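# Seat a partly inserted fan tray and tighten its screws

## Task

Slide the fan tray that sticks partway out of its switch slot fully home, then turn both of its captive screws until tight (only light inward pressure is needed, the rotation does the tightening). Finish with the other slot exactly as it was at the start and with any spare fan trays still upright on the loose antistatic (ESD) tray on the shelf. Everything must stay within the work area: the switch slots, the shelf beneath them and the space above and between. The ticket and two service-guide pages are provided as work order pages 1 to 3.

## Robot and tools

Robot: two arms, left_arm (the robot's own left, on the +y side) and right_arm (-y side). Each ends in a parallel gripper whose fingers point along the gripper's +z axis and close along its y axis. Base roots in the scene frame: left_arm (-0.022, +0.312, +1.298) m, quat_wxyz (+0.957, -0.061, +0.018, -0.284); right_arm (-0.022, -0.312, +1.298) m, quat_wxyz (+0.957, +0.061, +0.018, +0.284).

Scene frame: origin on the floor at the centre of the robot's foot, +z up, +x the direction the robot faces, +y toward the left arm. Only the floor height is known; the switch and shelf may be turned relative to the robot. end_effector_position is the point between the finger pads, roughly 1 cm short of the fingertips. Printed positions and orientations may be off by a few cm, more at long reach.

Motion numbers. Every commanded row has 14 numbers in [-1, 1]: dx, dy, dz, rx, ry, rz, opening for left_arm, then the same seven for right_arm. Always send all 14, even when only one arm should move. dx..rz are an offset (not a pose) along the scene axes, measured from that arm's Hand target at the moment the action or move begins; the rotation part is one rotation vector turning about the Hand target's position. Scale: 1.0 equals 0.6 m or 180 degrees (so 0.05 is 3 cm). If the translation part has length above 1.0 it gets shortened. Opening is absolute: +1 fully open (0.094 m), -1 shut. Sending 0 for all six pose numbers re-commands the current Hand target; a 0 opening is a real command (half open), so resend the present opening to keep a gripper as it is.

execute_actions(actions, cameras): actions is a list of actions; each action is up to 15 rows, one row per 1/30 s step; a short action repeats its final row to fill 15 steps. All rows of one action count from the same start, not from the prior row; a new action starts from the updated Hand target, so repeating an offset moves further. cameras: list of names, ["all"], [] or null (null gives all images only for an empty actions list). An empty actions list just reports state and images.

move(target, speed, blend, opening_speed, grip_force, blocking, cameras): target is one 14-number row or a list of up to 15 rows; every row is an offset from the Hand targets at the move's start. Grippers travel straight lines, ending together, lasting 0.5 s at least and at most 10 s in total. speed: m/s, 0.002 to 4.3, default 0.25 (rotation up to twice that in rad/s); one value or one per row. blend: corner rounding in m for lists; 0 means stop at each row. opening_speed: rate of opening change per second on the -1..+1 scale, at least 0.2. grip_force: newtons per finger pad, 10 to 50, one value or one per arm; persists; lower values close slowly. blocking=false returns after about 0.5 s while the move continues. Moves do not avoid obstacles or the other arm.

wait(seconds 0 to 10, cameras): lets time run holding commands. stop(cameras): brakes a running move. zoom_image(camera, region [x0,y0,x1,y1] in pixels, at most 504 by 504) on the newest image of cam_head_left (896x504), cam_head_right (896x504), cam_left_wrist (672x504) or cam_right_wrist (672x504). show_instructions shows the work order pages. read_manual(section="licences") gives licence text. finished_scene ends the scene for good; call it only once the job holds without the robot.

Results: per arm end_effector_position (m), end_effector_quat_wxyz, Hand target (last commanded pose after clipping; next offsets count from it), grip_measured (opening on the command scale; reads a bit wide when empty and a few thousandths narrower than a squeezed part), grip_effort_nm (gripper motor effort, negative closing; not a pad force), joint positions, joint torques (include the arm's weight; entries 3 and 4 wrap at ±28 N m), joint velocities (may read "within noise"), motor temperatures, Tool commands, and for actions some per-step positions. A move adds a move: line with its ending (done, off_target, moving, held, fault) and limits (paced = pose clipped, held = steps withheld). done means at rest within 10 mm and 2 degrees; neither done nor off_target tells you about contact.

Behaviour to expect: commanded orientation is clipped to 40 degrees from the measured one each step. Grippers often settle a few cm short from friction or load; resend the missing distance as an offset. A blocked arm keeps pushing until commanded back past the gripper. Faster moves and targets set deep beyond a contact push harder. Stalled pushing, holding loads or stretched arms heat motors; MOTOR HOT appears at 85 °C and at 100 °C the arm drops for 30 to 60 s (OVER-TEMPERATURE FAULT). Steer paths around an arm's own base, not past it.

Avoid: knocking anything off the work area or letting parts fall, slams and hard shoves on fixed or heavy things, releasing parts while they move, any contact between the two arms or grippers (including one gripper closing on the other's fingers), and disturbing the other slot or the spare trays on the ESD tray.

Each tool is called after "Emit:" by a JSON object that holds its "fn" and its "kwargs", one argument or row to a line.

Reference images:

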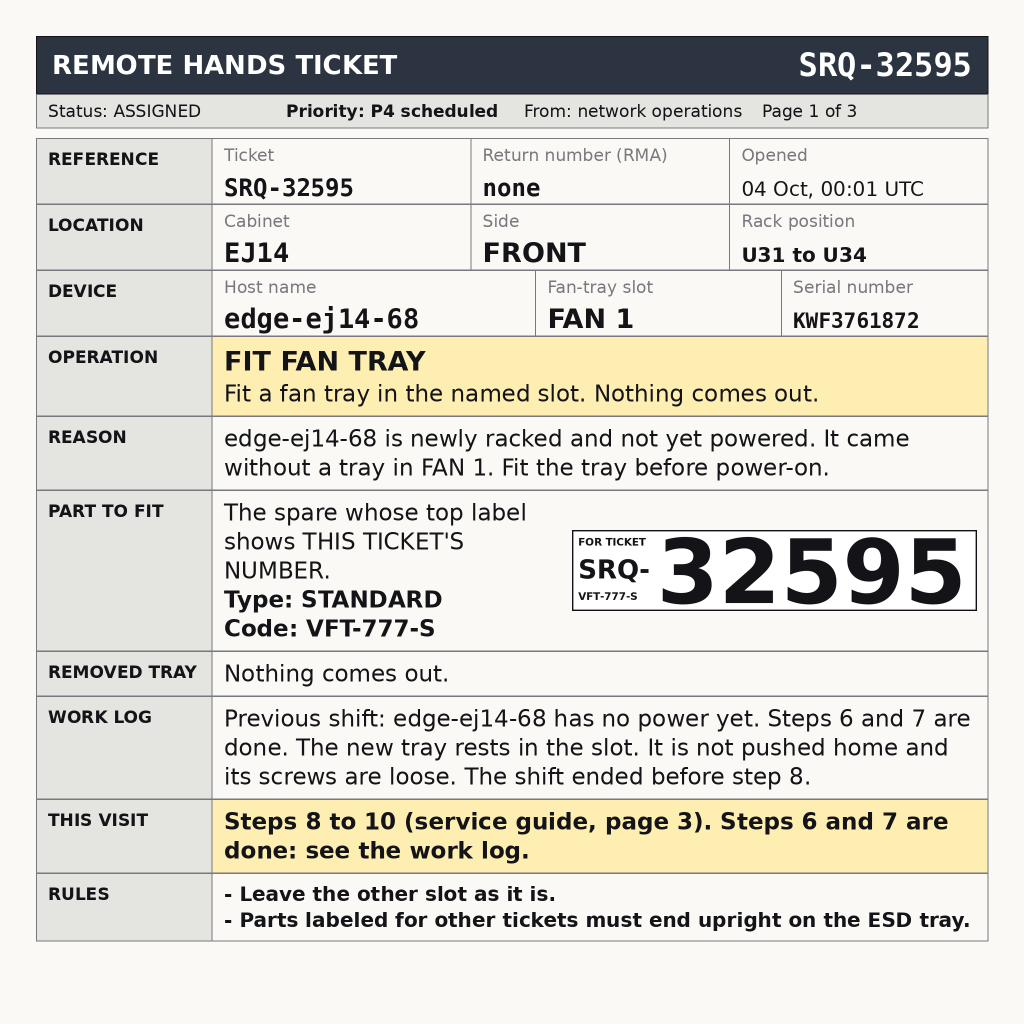

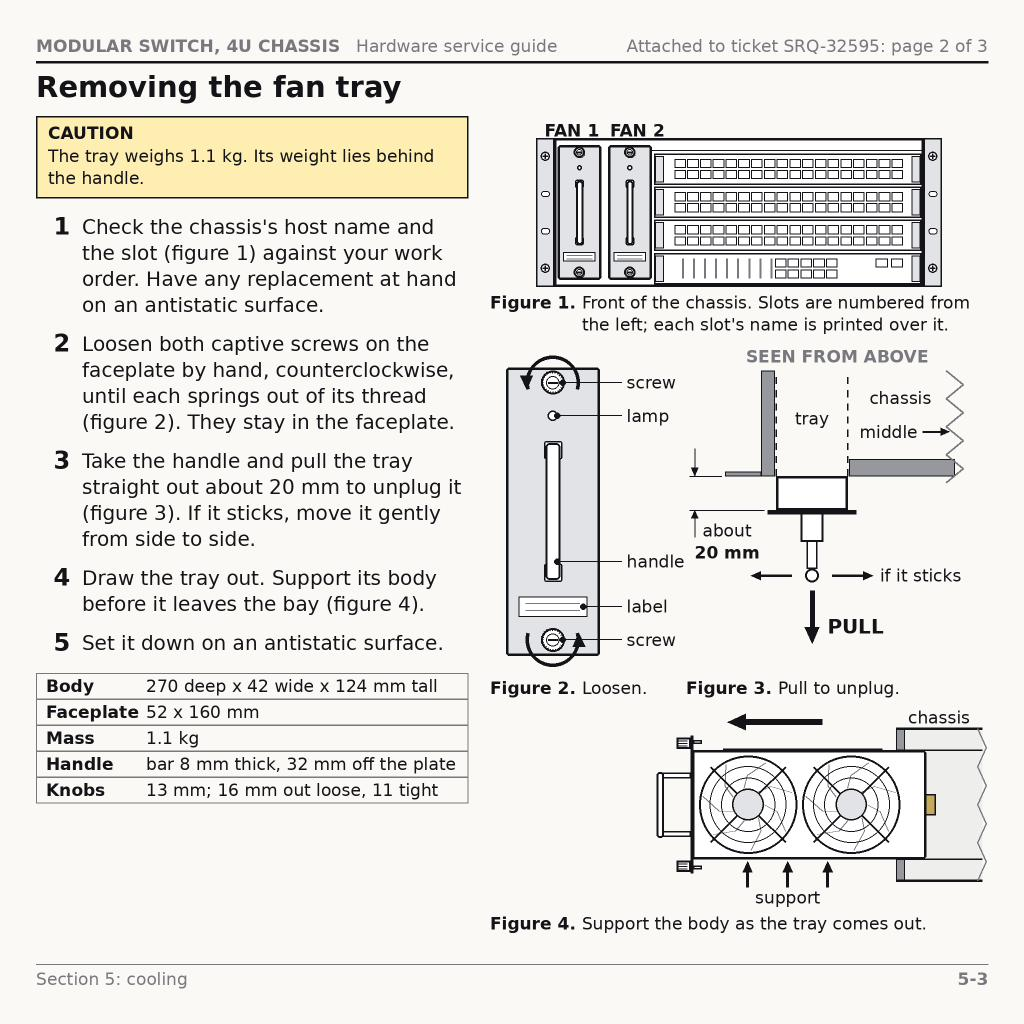

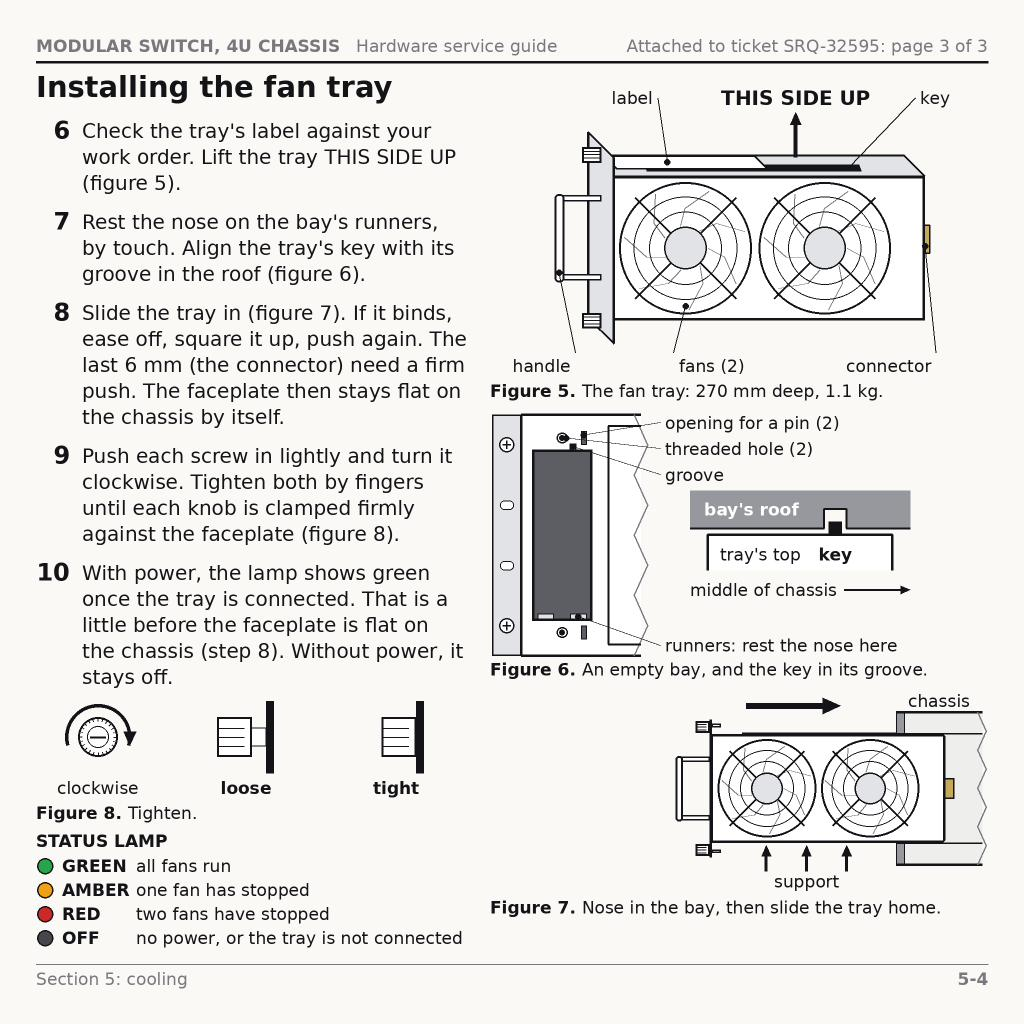

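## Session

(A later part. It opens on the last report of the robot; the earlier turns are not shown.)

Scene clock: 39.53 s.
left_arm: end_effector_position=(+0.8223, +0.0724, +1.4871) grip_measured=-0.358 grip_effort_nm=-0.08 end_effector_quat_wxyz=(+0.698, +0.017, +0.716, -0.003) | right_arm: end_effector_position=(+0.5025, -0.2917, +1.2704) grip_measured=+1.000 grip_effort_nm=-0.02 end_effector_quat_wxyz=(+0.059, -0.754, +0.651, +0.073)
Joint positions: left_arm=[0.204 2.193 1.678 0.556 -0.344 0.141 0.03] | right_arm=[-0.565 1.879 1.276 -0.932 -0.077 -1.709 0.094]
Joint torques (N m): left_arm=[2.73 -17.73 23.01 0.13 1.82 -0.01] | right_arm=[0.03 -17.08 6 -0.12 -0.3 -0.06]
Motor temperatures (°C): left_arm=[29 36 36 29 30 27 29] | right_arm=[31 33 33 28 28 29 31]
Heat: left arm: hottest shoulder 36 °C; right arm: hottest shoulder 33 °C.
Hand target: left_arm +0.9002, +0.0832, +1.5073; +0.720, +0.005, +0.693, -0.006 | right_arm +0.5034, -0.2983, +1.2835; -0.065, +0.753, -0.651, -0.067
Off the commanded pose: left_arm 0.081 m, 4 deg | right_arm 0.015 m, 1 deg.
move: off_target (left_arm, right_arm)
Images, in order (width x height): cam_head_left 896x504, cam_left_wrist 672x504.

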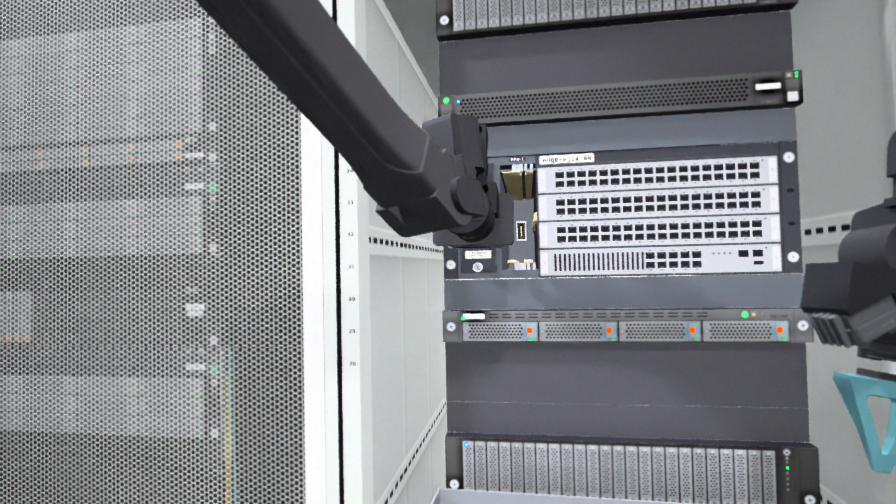

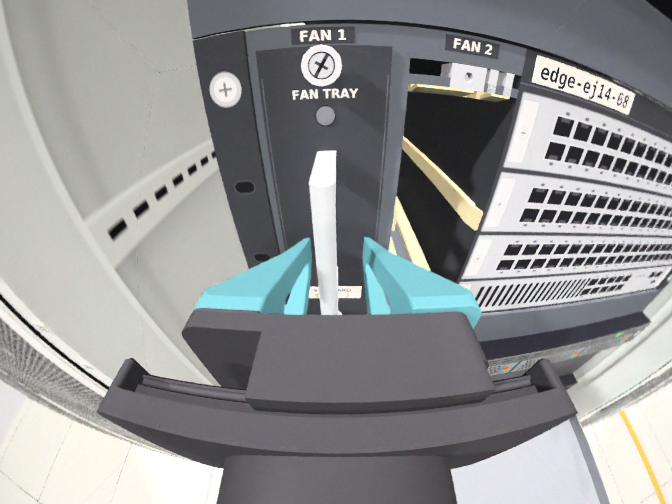

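Emit:
{"fn": "move", "kwargs": {
  "target": [
    [-0.1,0,0,0,0,0,-0.36,0,0,0,0,0,0,1],
    [-0.26,0.0,0.03,0,0,0,-0.36,0,0,0,0,0,0,1]
  ],
  "cameras": ["all"],
  "speed": 0.15,
  "blend": 0.02
}}

Emit:
{"fn": "zoom_image", "kwargs": {
  "camera": "cam_left_wrist",
  "region": [200, 0, 480, 270]
}}

Scene clock: 41.43 s.
left_arm: end_effector_position=(+0.7513, +0.0914, +1.5186) grip_measured=-0.358 grip_effort_nm=-0.08 end_effector_quat_wxyz=(+0.715, +0.001, +0.699, -0.003) | right_arm: end_effector_position=(+0.5025, -0.2917, +1.2704) grip_measured=+1.000 grip_effort_nm=-0.02 end_effector_quat_wxyz=(+0.059, -0.754, +0.651, +0.073)
Joint positions: left_arm=[0.181 2.012 1.404 0.707 -0.383 0.141 0.03] | right_arm=[-0.565 1.879 1.276 -0.932 -0.077 -1.709 0.094]
Joint torques (N m): left_arm=[-1.96 -23.24 6.98 1.91 0.08 0.05] | right_arm=[0.03 -17.03 6.01 -0.16 -0.31 -0.05]
Heat: left arm: hottest elbow 37 °C; right arm: hottest shoulder 33 °C.
Hand target: left_arm +0.7442, +0.0833, +1.5255; +0.721, +0.005, +0.693, -0.006 | right_arm +0.5034, -0.2983, +1.2835; -0.065, +0.753, -0.651, -0.067
Off the commanded pose: left_arm 0.013 m, 1 deg | right_arm 0.015 m, 1 deg.
move: off_target (left_arm, right_arm); blend cut to 0.0173 m at target 1

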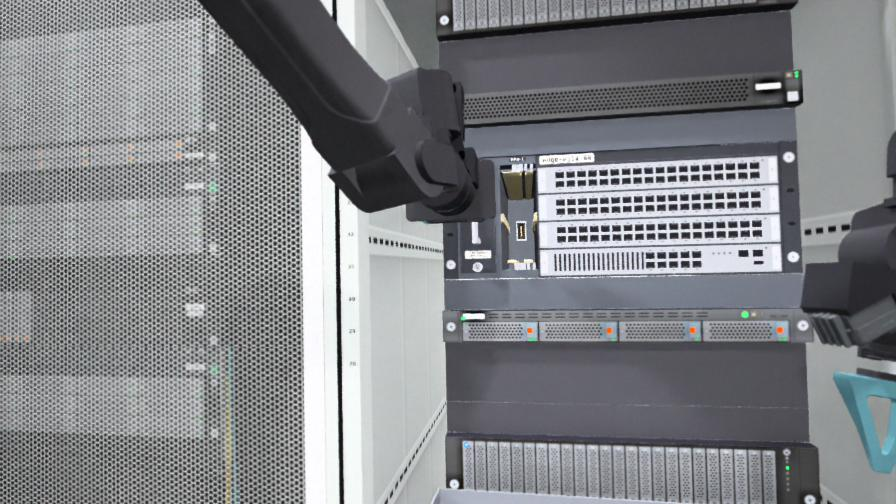

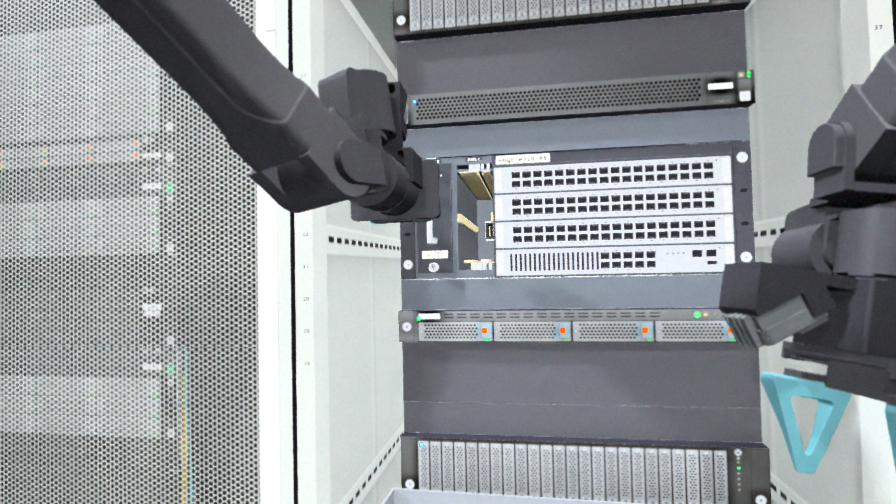

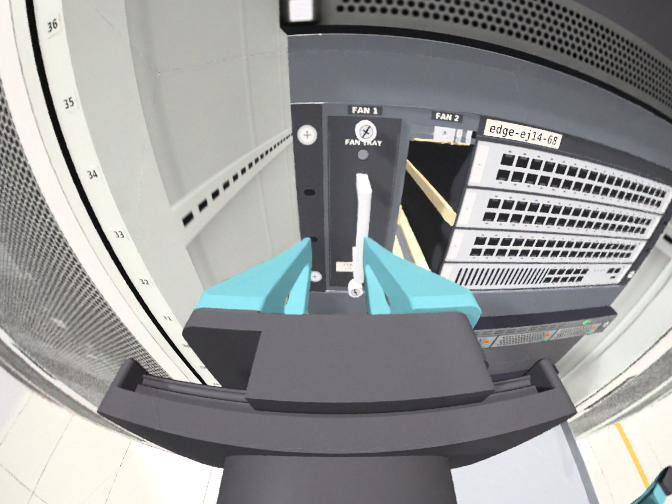

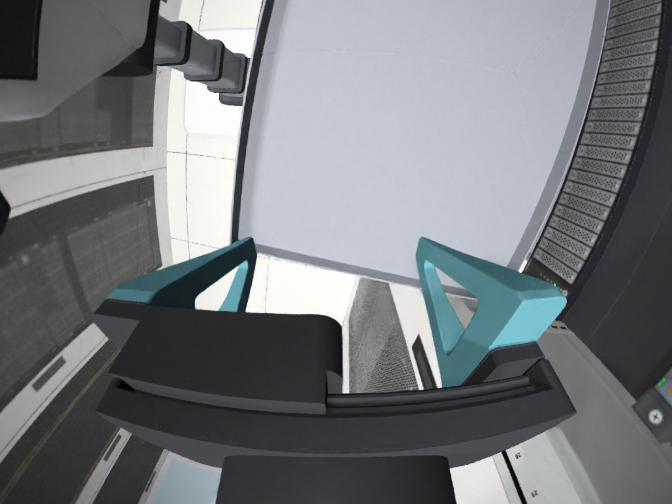

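Scaled by 1.800 from the camera's 672x504 image, which has a finer 960x720 frame.

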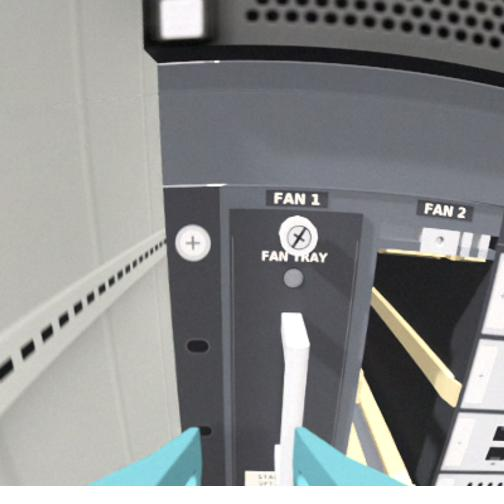

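Emit:
{"fn": "move", "kwargs": {
  "target": [0.04,-0.03,0.09,0,0.006,-0.013,-0.4,0,0,0,0,0,0,1],
  "cameras": ["cam_left_wrist"],
  "speed": 0.12
}}

Emit:
{"fn": "zoom_image", "kwargs": {
  "camera": "cam_left_wrist",
  "region": [200, 100, 480, 370]
}}

Scene clock: 45.37 s.
left_arm: end_effector_position=(+0.7566, +0.0764, +1.5404) grip_measured=-0.398 grip_effort_nm=-0.09 end_effector_quat_wxyz=(+0.694, +0.025, +0.720, -0.010) | right_arm: end_effector_position=(+0.5025, -0.2917, +1.2704) grip_measured=+1.000 grip_effort_nm=-0.02 end_effector_quat_wxyz=(+0.059, -0.754, +0.651, +0.073)
Joint positions: left_arm=[0.168 1.976 1.458 0.546 -0.36 0.141 0.028] | right_arm=[-0.565 1.879 1.276 -0.932 -0.077 -1.709 0.094]
Joint torques (N m): left_arm=[-2.32 -23.3 12.97 1.06 0.23 -0.03] | right_arm=[-0.21 -17.26 5.97 -0.12 -0.31 -0.06]
Heat: left arm: hottest elbow 37 °C; right arm: hottest shoulder 33 °C.
Hand target: left_arm +0.7682, +0.0650, +1.5795; +0.714, +0.019, +0.700, -0.021 | right_arm +0.5034, -0.2983, +1.2835; -0.065, +0.753, -0.651, -0.067
Off the commanded pose: left_arm 0.042 m, 4 deg | right_arm 0.015 m, 1 deg.
move: off_target (left_arm, right_arm)
Images, in order (width x height): cam_left_wrist 672x504.

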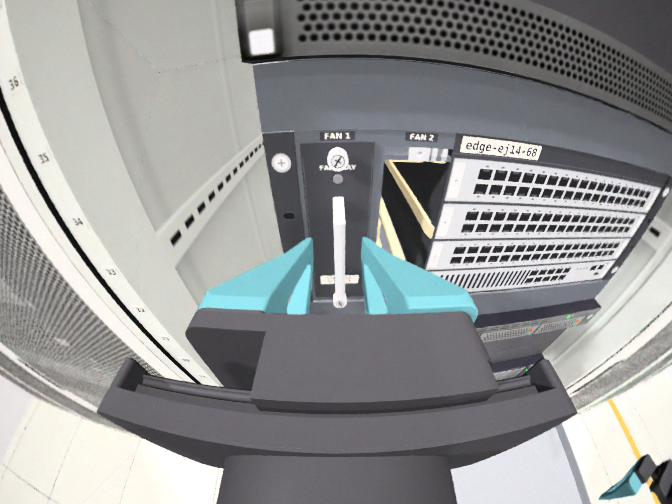

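Scaled by 1.800 from the camera's 672x504 image, which has a finer 960x720 frame.

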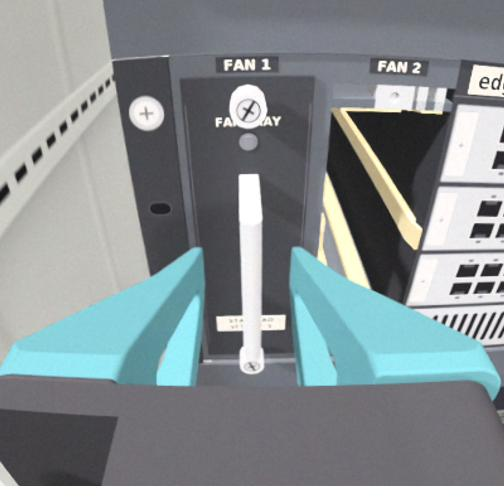

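Emit:
{"fn": "move", "kwargs": {
  "target": [0.04,0.0,0.04,0,-0.012,0,-0.4,0,0,0,0,0,0,1],
  "cameras": ["cam_left_wrist"],
  "speed": 0.12
}}

Emit:
{"fn": "zoom_image", "kwargs": {
  "camera": "cam_left_wrist",
  "region": [200, 100, 480, 370]
}}

Scene clock: 46.93 s.
left_arm: end_effector_position=(+0.7780, +0.0700, +1.5823) grip_measured=-0.398 grip_effort_nm=-0.09 end_effector_quat_wxyz=(+0.714, +0.021, +0.699, -0.020) | right_arm: end_effector_position=(+0.5025, -0.2917, +1.2704) grip_measured=+1.000 grip_effort_nm=-0.02 end_effector_quat_wxyz=(+0.059, -0.754, +0.651, +0.073)
Joint positions: left_arm=[0.168 1.992 1.567 0.515 -0.343 0.144 0.028] | right_arm=[-0.565 1.879 1.276 -0.932 -0.077 -1.709 0.094]
Joint torques (N m): left_arm=[-1.32 -22.42 13.31 1.05 0.23 0.06] | right_arm=[-0.15 -17.32 6.02 -0.17 -0.3 -0.05]
Heat: left arm: hottest elbow 37 °C; right arm: hottest shoulder 33 °C.
Hand target: left_arm +0.7922, +0.0651, +1.6034; +0.727, +0.019, +0.686, -0.020 | right_arm +0.5034, -0.2983, +1.2835; -0.065, +0.753, -0.651, -0.067
Off the commanded pose: left_arm 0.026 m, 2 deg | right_arm 0.015 m, 1 deg.
move: off_target (left_arm, right_arm)
Images, in order (width x height): cam_left_wrist 672x504.

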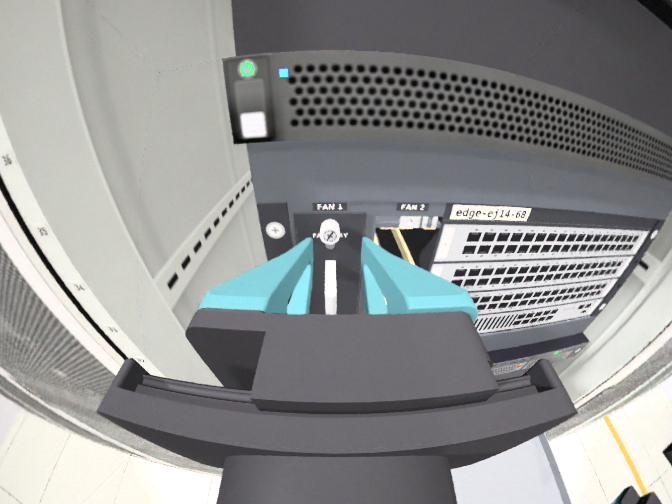

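Scaled by 1.800 from the camera's 672x504 image, which has a finer 960x720 frame.

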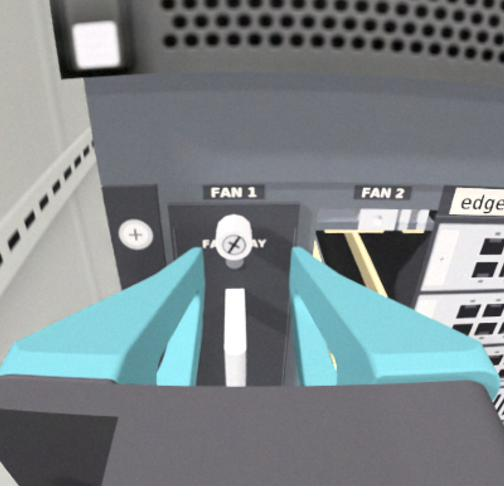

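Emit:
{"fn": "move", "kwargs": {
  "target": [0.0,0.003,-0.03,-0.582,0.034,0,-0.4,0,0,0,0,0,0,1],
  "cameras": ["cam_left_wrist","cam_head_left","cam_head_right"],
  "speed": 0.4
}}

Emit:
{"fn": "zoom_image", "kwargs": {
  "camera": "cam_left_wrist",
  "region": [200, 100, 480, 370]
}}

Scene clock: 51.00 s.
left_arm: end_effector_position=(+0.7785, +0.0786, +1.5600) grip_measured=-0.398 grip_effort_nm=-0.09 end_effector_quat_wxyz=(+0.427, -0.569, +0.452, -0.538) | right_arm: end_effector_position=(+0.5025, -0.2917, +1.2704) grip_measured=+1.000 grip_effort_nm=-0.02 end_effector_quat_wxyz=(+0.059, -0.754, +0.651, +0.073)
Joint positions: left_arm=[0.168 1.997 1.567 0.444 -0.41 -1.688 0.028] | right_arm=[-0.565 1.879 1.276 -0.932 -0.077 -1.709 0.094]
Joint torques (N m): left_arm=[-1.9 -22.18 13.71 0.95 0.01 -0.08] | right_arm=[-0.09 -17.03 6.01 -0.23 -0.32 -0.06]
Heat: left arm: hottest elbow 39 °C; right arm: hottest elbow 34 °C.
Hand target: left_arm +0.7922, +0.0669, +1.5856; -0.426, +0.564, -0.436, +0.557 | right_arm +0.5034, -0.2983, +1.2835; -0.065, +0.753, -0.651, -0.067
Off the commanded pose: left_arm 0.031 m, 3 deg | right_arm 0.015 m, 1 deg.
move: off_target (left_arm, right_arm)
Images, in order (width x height): cam_head_left 896x504, cam_head_right 896x504, cam_left_wrist 672x504.

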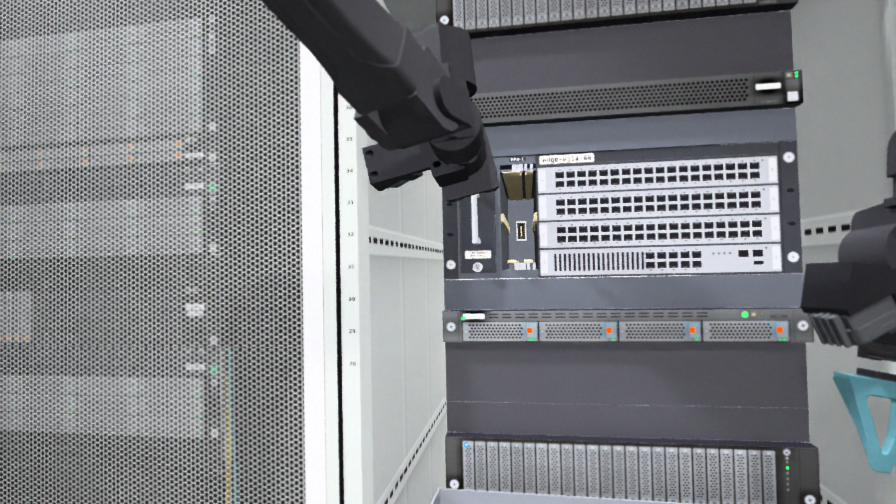

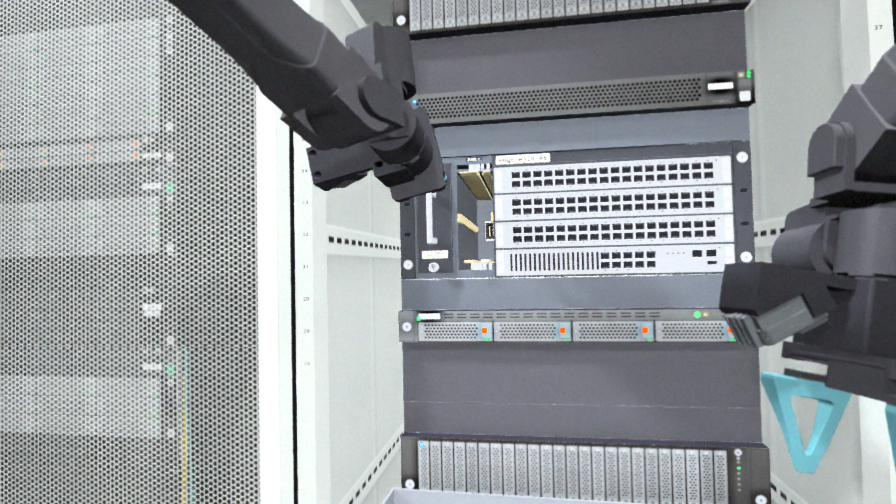

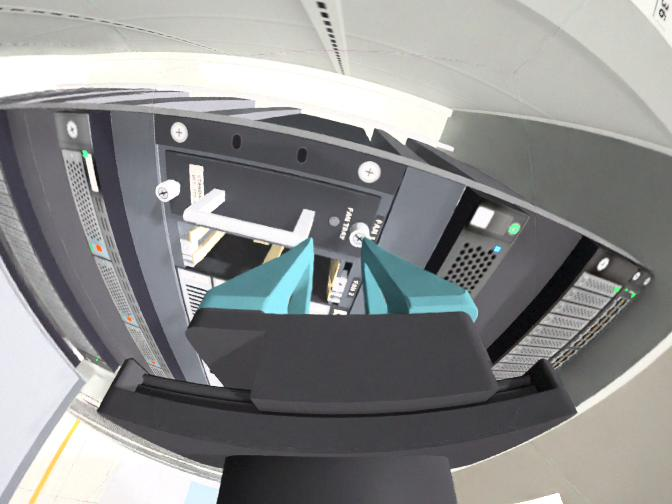

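Scaled by 1.800 from the camera's 672x504 image, which has a finer 960x720 frame.

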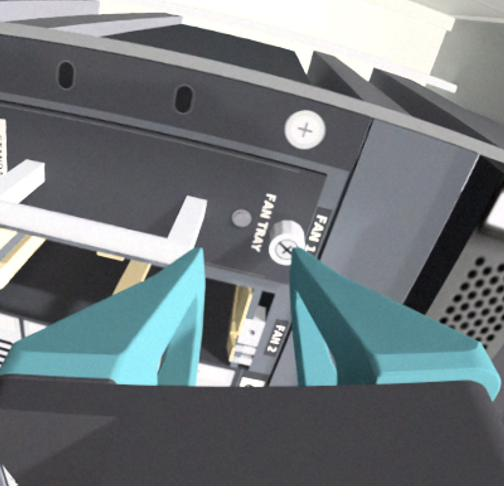

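Emit:
{"fn": "move", "kwargs": {
  "target": [0.02,-0.009,0.03,0,-0.017,-0.014,-0.4,0,0,0,0,0,0,1],
  "cameras": ["cam_left_wrist"],
  "speed": 0.12
}}

Emit:
{"fn": "zoom_image", "kwargs": {
  "camera": "cam_left_wrist",
  "region": [200, 100, 480, 370]
}}

Scene clock: 53.33 s.
left_arm: end_effector_position=(+0.7892, +0.0667, +1.5783) grip_measured=-0.398 grip_effort_nm=-0.09 end_effector_quat_wxyz=(+0.417, -0.551, +0.454, -0.563) | right_arm: end_effector_position=(+0.5025, -0.2917, +1.2704) grip_measured=+1.000 grip_effort_nm=-0.02 end_effector_quat_wxyz=(+0.059, -0.754, +0.651, +0.073)
Joint positions: left_arm=[0.168 2.014 1.62 0.444 -0.355 -1.688 0.028] | right_arm=[-0.565 1.879 1.276 -0.932 -0.077 -1.709 0.094]
Joint torques (N m): left_arm=[-1.55 -22.24 13.61 1.66 0.23 0.11] | right_arm=[0.03 -17.14 6.01 -0.16 -0.3 -0.04]
Heat: left arm: hottest elbow 39 °C; right arm: hottest elbow 34 °C.
Hand target: left_arm +0.8041, +0.0615, +1.6036; -0.425, +0.540, -0.437, +0.581 | right_arm +0.5034, -0.2983, +1.2835; -0.065, +0.753, -0.651, -0.067
Off the commanded pose: left_arm 0.030 m, 3 deg | right_arm 0.015 m, 1 deg.
move: off_target (left_arm, right_arm)
Images, in order (width x height): cam_left_wrist 672x504.

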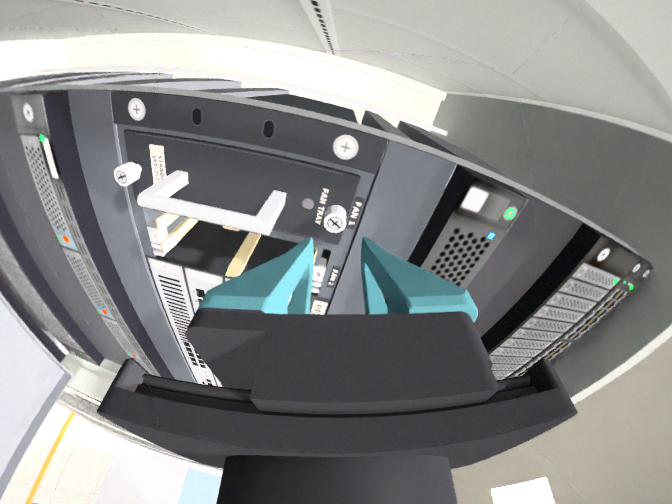

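Scaled by 1.800 from the camera's 672x504 image, which has a finer 960x720 frame.

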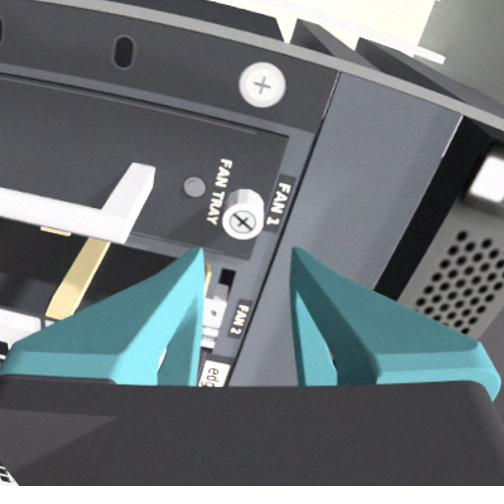

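Emit:
{"fn": "move", "kwargs": {
  "target": [0.045,-0.002,0.001,0,-0.003,0,-0.4,0,0,0,0,0,0,1],
  "cameras": ["cam_left_wrist"],
  "speed": 0.08
}}

Emit:
{"fn": "zoom_image", "kwargs": {
  "camera": "cam_left_wrist",
  "region": [200, 100, 480, 370]
}}

Scene clock: 55.03 s.
left_arm: end_effector_position=(+0.8128, +0.0547, +1.5853) grip_measured=-0.398 grip_effort_nm=-0.09 end_effector_quat_wxyz=(+0.417, -0.542, +0.447, -0.576) | right_arm: end_effector_position=(+0.5025, -0.2917, +1.2704) grip_measured=+1.000 grip_effort_nm=-0.02 end_effector_quat_wxyz=(+0.059, -0.754, +0.651, +0.073)
Joint positions: left_arm=[0.168 2.079 1.728 0.43 -0.34 -1.688 0.028] | right_arm=[-0.565 1.879 1.276 -0.932 -0.077 -1.709 0.094]
Joint torques (N m): left_arm=[-0.09 -23.12 14.01 1.07 0.22 0.15] | right_arm=[0.03 -17.38 6.01 -0.13 -0.3 -0.05]
Heat: left arm: hottest elbow 39 °C; right arm: hottest elbow 34 °C.
Hand target: left_arm +0.8312, +0.0603, +1.6039; -0.427, +0.537, -0.435, +0.583 | right_arm +0.5034, -0.2983, +1.2835; -0.065, +0.753, -0.651, -0.067
Off the commanded pose: left_arm 0.027 m, 2 deg | right_arm 0.015 m, 1 deg.
move: off_target (left_arm, right_arm)
Images, in order (width x height): cam_left_wrist 672x504.

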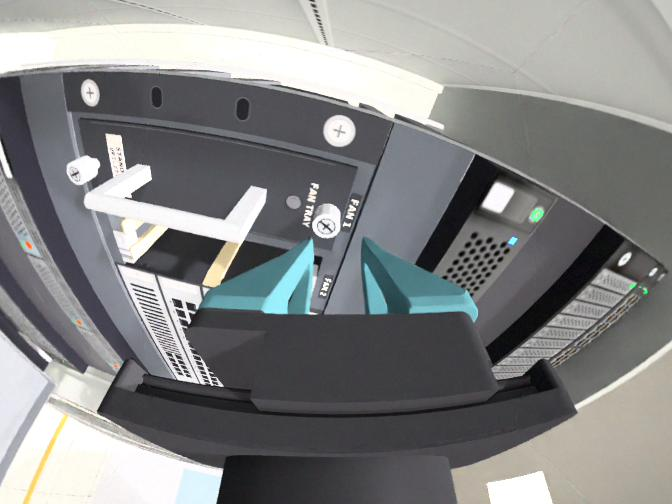

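Scaled by 1.800 from the camera's 672x504 image, which has a finer 960x720 frame.

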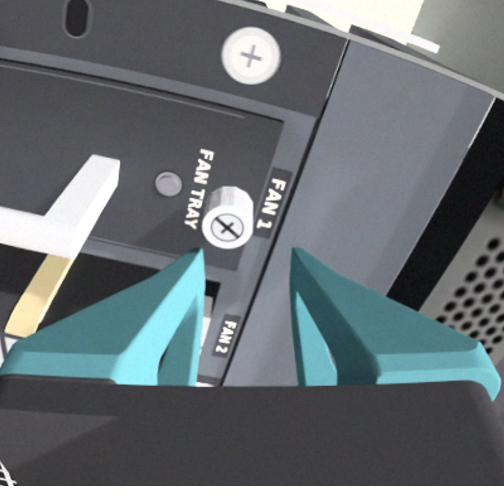

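Emit:
{"fn": "move", "kwargs": {
  "target": [0.0,0.022,-0.012,0,-0.003,0,-0.4,0,0,0,0,0,0,1],
  "cameras": ["cam_left_wrist"],
  "speed": 0.08
}}

Emit:
{"fn": "zoom_image", "kwargs": {
  "camera": "cam_left_wrist",
  "region": [200, 100, 480, 370]
}}

Scene clock: 56.33 s.
left_arm: end_effector_position=(+0.8167, +0.0629, +1.5853) grip_measured=-0.398 grip_effort_nm=-0.09 end_effector_quat_wxyz=(+0.417, -0.539, +0.448, -0.579) | right_arm: end_effector_position=(+0.5025, -0.2917, +1.2704) grip_measured=+1.000 grip_effort_nm=-0.02 end_effector_quat_wxyz=(+0.059, -0.754, +0.651, +0.073)
Joint positions: left_arm=[0.183 2.079 1.728 0.434 -0.319 -1.688 0.028] | right_arm=[-0.565 1.879 1.276 -0.932 -0.077 -1.709 0.094]
Joint torques (N m): left_arm=[-0.03 -23 12.25 1.88 0.14 0.18] | right_arm=[0.03 -17.32 6.02 -0.18 -0.31 -0.04]
Heat: left arm: hottest elbow 40 °C; right arm: hottest elbow 34 °C.
Hand target: left_arm +0.8312, +0.0736, +1.5970; -0.430, +0.534, -0.432, +0.586 | right_arm +0.5034, -0.2983, +1.2835; -0.065, +0.753, -0.651, -0.067
Off the commanded pose: left_arm 0.021 m, 2 deg | right_arm 0.015 m, 1 deg.
move: off_target (left_arm, right_arm)
Images, in order (width x height): cam_left_wrist 672x504.

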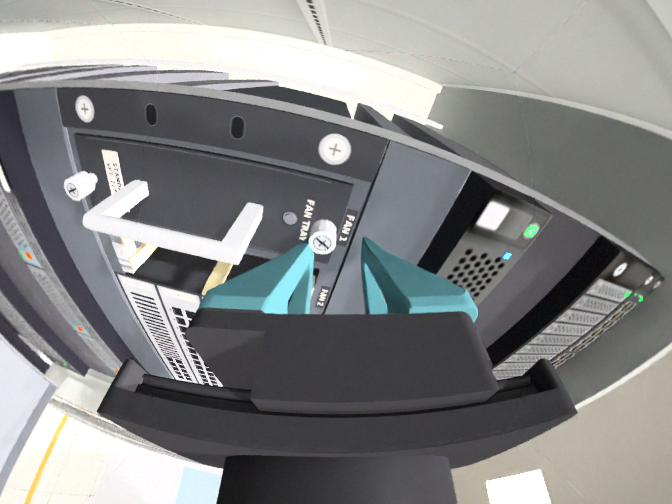

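Scaled by 1.800 from the camera's 672x504 image, which has a finer 960x720 frame.

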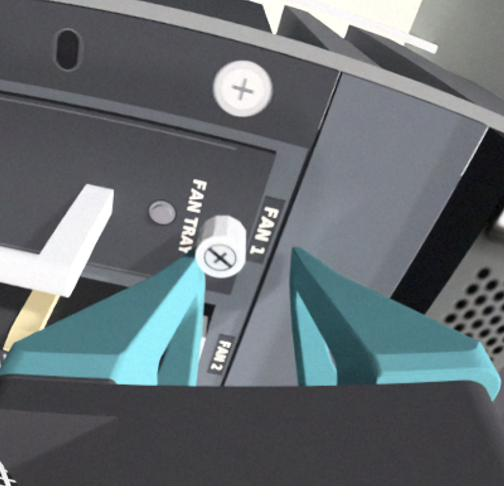

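Emit:
{"fn": "move", "kwargs": {
  "target": [0.0,-0.002,-0.02,0,0,0,-0.4,0,0,0,0,0,0,1],
  "cameras": ["cam_left_wrist"],
  "speed": 0.08
}}

Emit:
{"fn": "zoom_image", "kwargs": {
  "camera": "cam_left_wrist",
  "region": [200, 100, 480, 370]
}}

Scene clock: 57.53 s.
left_arm: end_effector_position=(+0.8181, +0.0625, +1.5810) grip_measured=-0.398 grip_effort_nm=-0.09 end_effector_quat_wxyz=(+0.418, -0.538, +0.443, -0.582) | right_arm: end_effector_position=(+0.5025, -0.2917, +1.2704) grip_measured=+1.000 grip_effort_nm=-0.02 end_effector_quat_wxyz=(+0.059, -0.754, +0.651, +0.073)
Joint positions: left_arm=[0.183 2.091 1.728 0.458 -0.319 -1.688 0.028] | right_arm=[-0.565 1.879 1.276 -0.932 -0.077 -1.709 0.094]
Joint torques (N m): left_arm=[0.03 -23.12 11.44 1.94 0.17 0.18] | right_arm=[-0.15 -17.26 6.02 -0.14 -0.3 -0.05]
Heat: left arm: hottest elbow 40 °C; right arm: hottest elbow 34 °C.
Hand target: left_arm +0.8312, +0.0725, +1.5850; -0.430, +0.534, -0.432, +0.586 | right_arm +0.5034, -0.2983, +1.2835; -0.065, +0.753, -0.651, -0.067
Off the commanded pose: left_arm 0.017 m, 2 deg | right_arm 0.015 m, 1 deg.
move: off_target (left_arm, right_arm)
Images, in order (width x height): cam_left_wrist 672x504.

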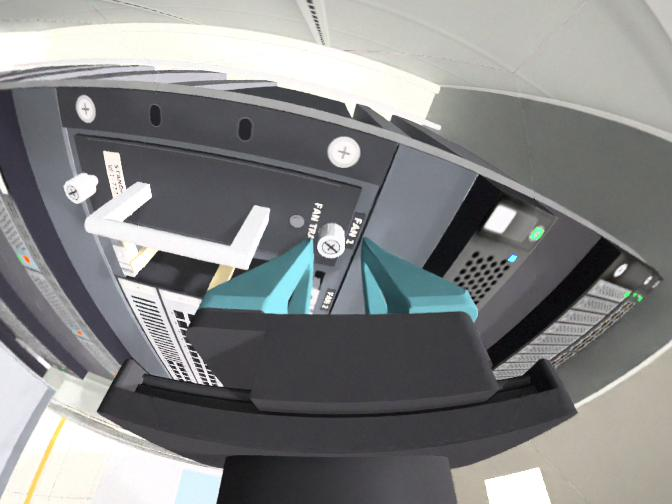

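Scaled by 1.800 from the camera's 672x504 image, which has a finer 960x720 frame.

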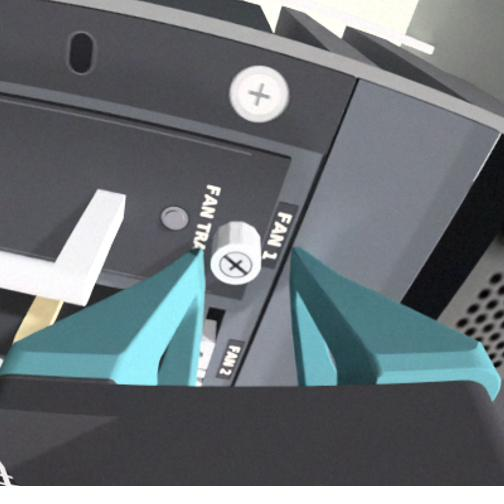

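Emit:
{"fn": "move", "kwargs": {
  "target": [0.032,-0.002,-0.008,0,0,0,-0.4,0,0,0,0,0,0,1],
  "cameras": ["cam_left_wrist"],
  "speed": 0.06
}}

Emit:
{"fn": "zoom_image", "kwargs": {
  "camera": "cam_left_wrist",
  "region": [200, 100, 480, 370]
}}

Scene clock: 58.53 s.
left_arm: end_effector_position=(+0.8191, +0.0620, +1.5784) grip_measured=-0.398 grip_effort_nm=-0.08 end_effector_quat_wxyz=(+0.418, -0.537, +0.445, -0.582) | right_arm: end_effector_position=(+0.5025, -0.2917, +1.2704) grip_measured=+1.000 grip_effort_nm=-0.02 end_effector_quat_wxyz=(+0.059, -0.754, +0.651, +0.073)
Joint positions: left_arm=[0.184 2.096 1.73 0.459 -0.316 -1.688 0.028] | right_arm=[-0.565 1.879 1.276 -0.932 -0.077 -1.709 0.094]
Joint torques (N m): left_arm=[0.21 -20.37 15.58 1.31 0.47 0.18] | right_arm=[-0.15 -17.08 5.96 -0.16 -0.32 -0.04]
Heat: left arm: hottest elbow 40 °C; right arm: hottest elbow 34 °C.
Hand target: left_arm +0.8504, +0.0712, +1.5801; -0.430, +0.534, -0.433, +0.586 | right_arm +0.5034, -0.2983, +1.2835; -0.065, +0.753, -0.651, -0.067
Off the commanded pose: left_arm 0.033 m, 2 deg | right_arm 0.015 m, 1 deg.
move: off_target (left_arm, right_arm)
Images, in order (width x height): cam_left_wrist 672x504.

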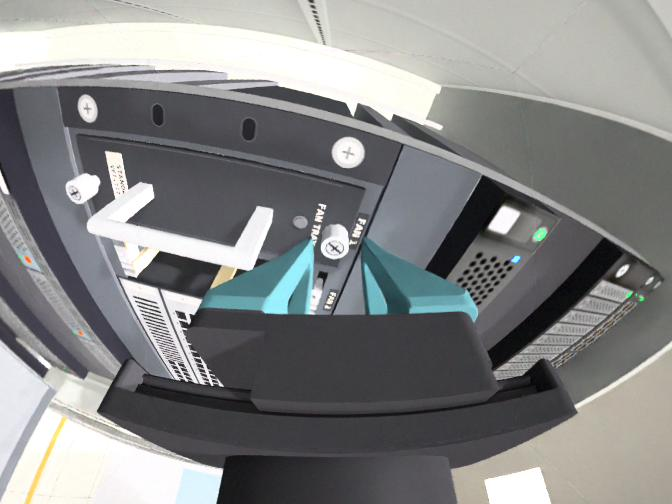

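Scaled by 1.800 from the camera's 672x504 image, which has a finer 960x720 frame.

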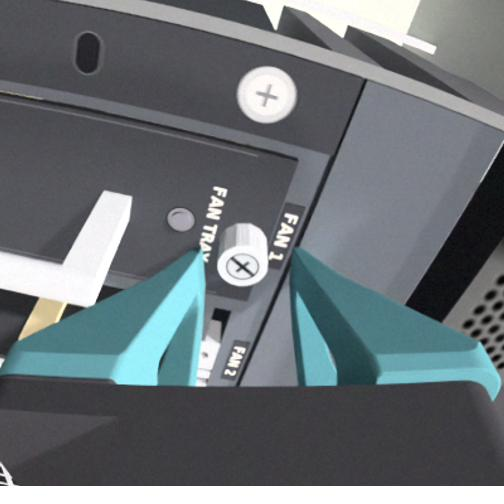

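Emit:
{"fn": "move", "kwargs": {
  "target": [-0.03,0.018,-0.002,0,0,0,-0.4,0,0,0,0,0,0,1],
  "cameras": ["cam_left_wrist"],
  "speed": 0.06
}}

Emit:
{"fn": "zoom_image", "kwargs": {
  "camera": "cam_left_wrist",
  "region": [200, 100, 480, 370]
}}

Scene clock: 59.83 s.
left_arm: end_effector_position=(+0.8191, +0.0625, +1.5800) grip_measured=-0.398 grip_effort_nm=-0.08 end_effector_quat_wxyz=(+0.419, -0.536, +0.442, -0.584) | right_arm: end_effector_position=(+0.5025, -0.2917, +1.2704) grip_measured=+1.000 grip_effort_nm=-0.02 end_effector_quat_wxyz=(+0.059, -0.754, +0.651, +0.073)
Joint positions: left_arm=[0.185 2.096 1.73 0.465 -0.316 -1.688 0.028] | right_arm=[-0.565 1.879 1.276 -0.932 -0.077 -1.709 0.094]
Joint torques (N m): left_arm=[1.38 -23.53 10.29 2.06 0.63 0.18] | right_arm=[-0.09 -17.26 6.01 -0.17 -0.3 -0.05]
Heat: left arm: hottest elbow 40 °C; right arm: hottest elbow 34 °C.
Hand target: left_arm +0.8324, +0.0821, +1.5789; -0.430, +0.534, -0.432, +0.586 | right_arm +0.5034, -0.2983, +1.2835; -0.065, +0.753, -0.651, -0.067
Off the commanded pose: left_arm 0.024 m, 2 deg | right_arm 0.015 m, 1 deg.
move: off_target (left_arm, right_arm)
Images, in order (width x height): cam_left_wrist 672x504.

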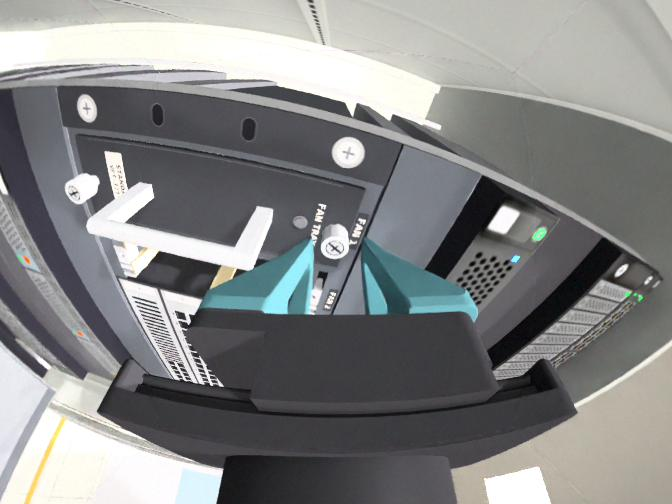

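Scaled by 1.800 from the camera's 672x504 image, which has a finer 960x720 frame.

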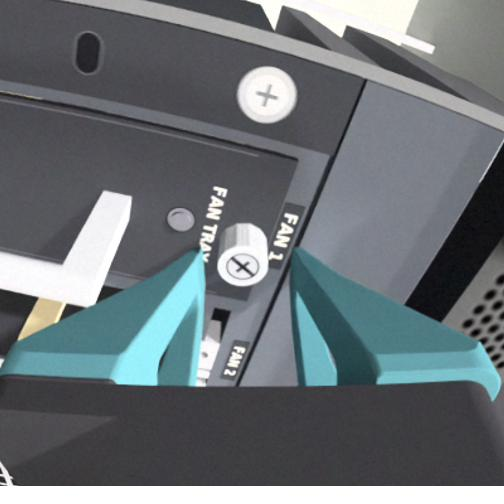

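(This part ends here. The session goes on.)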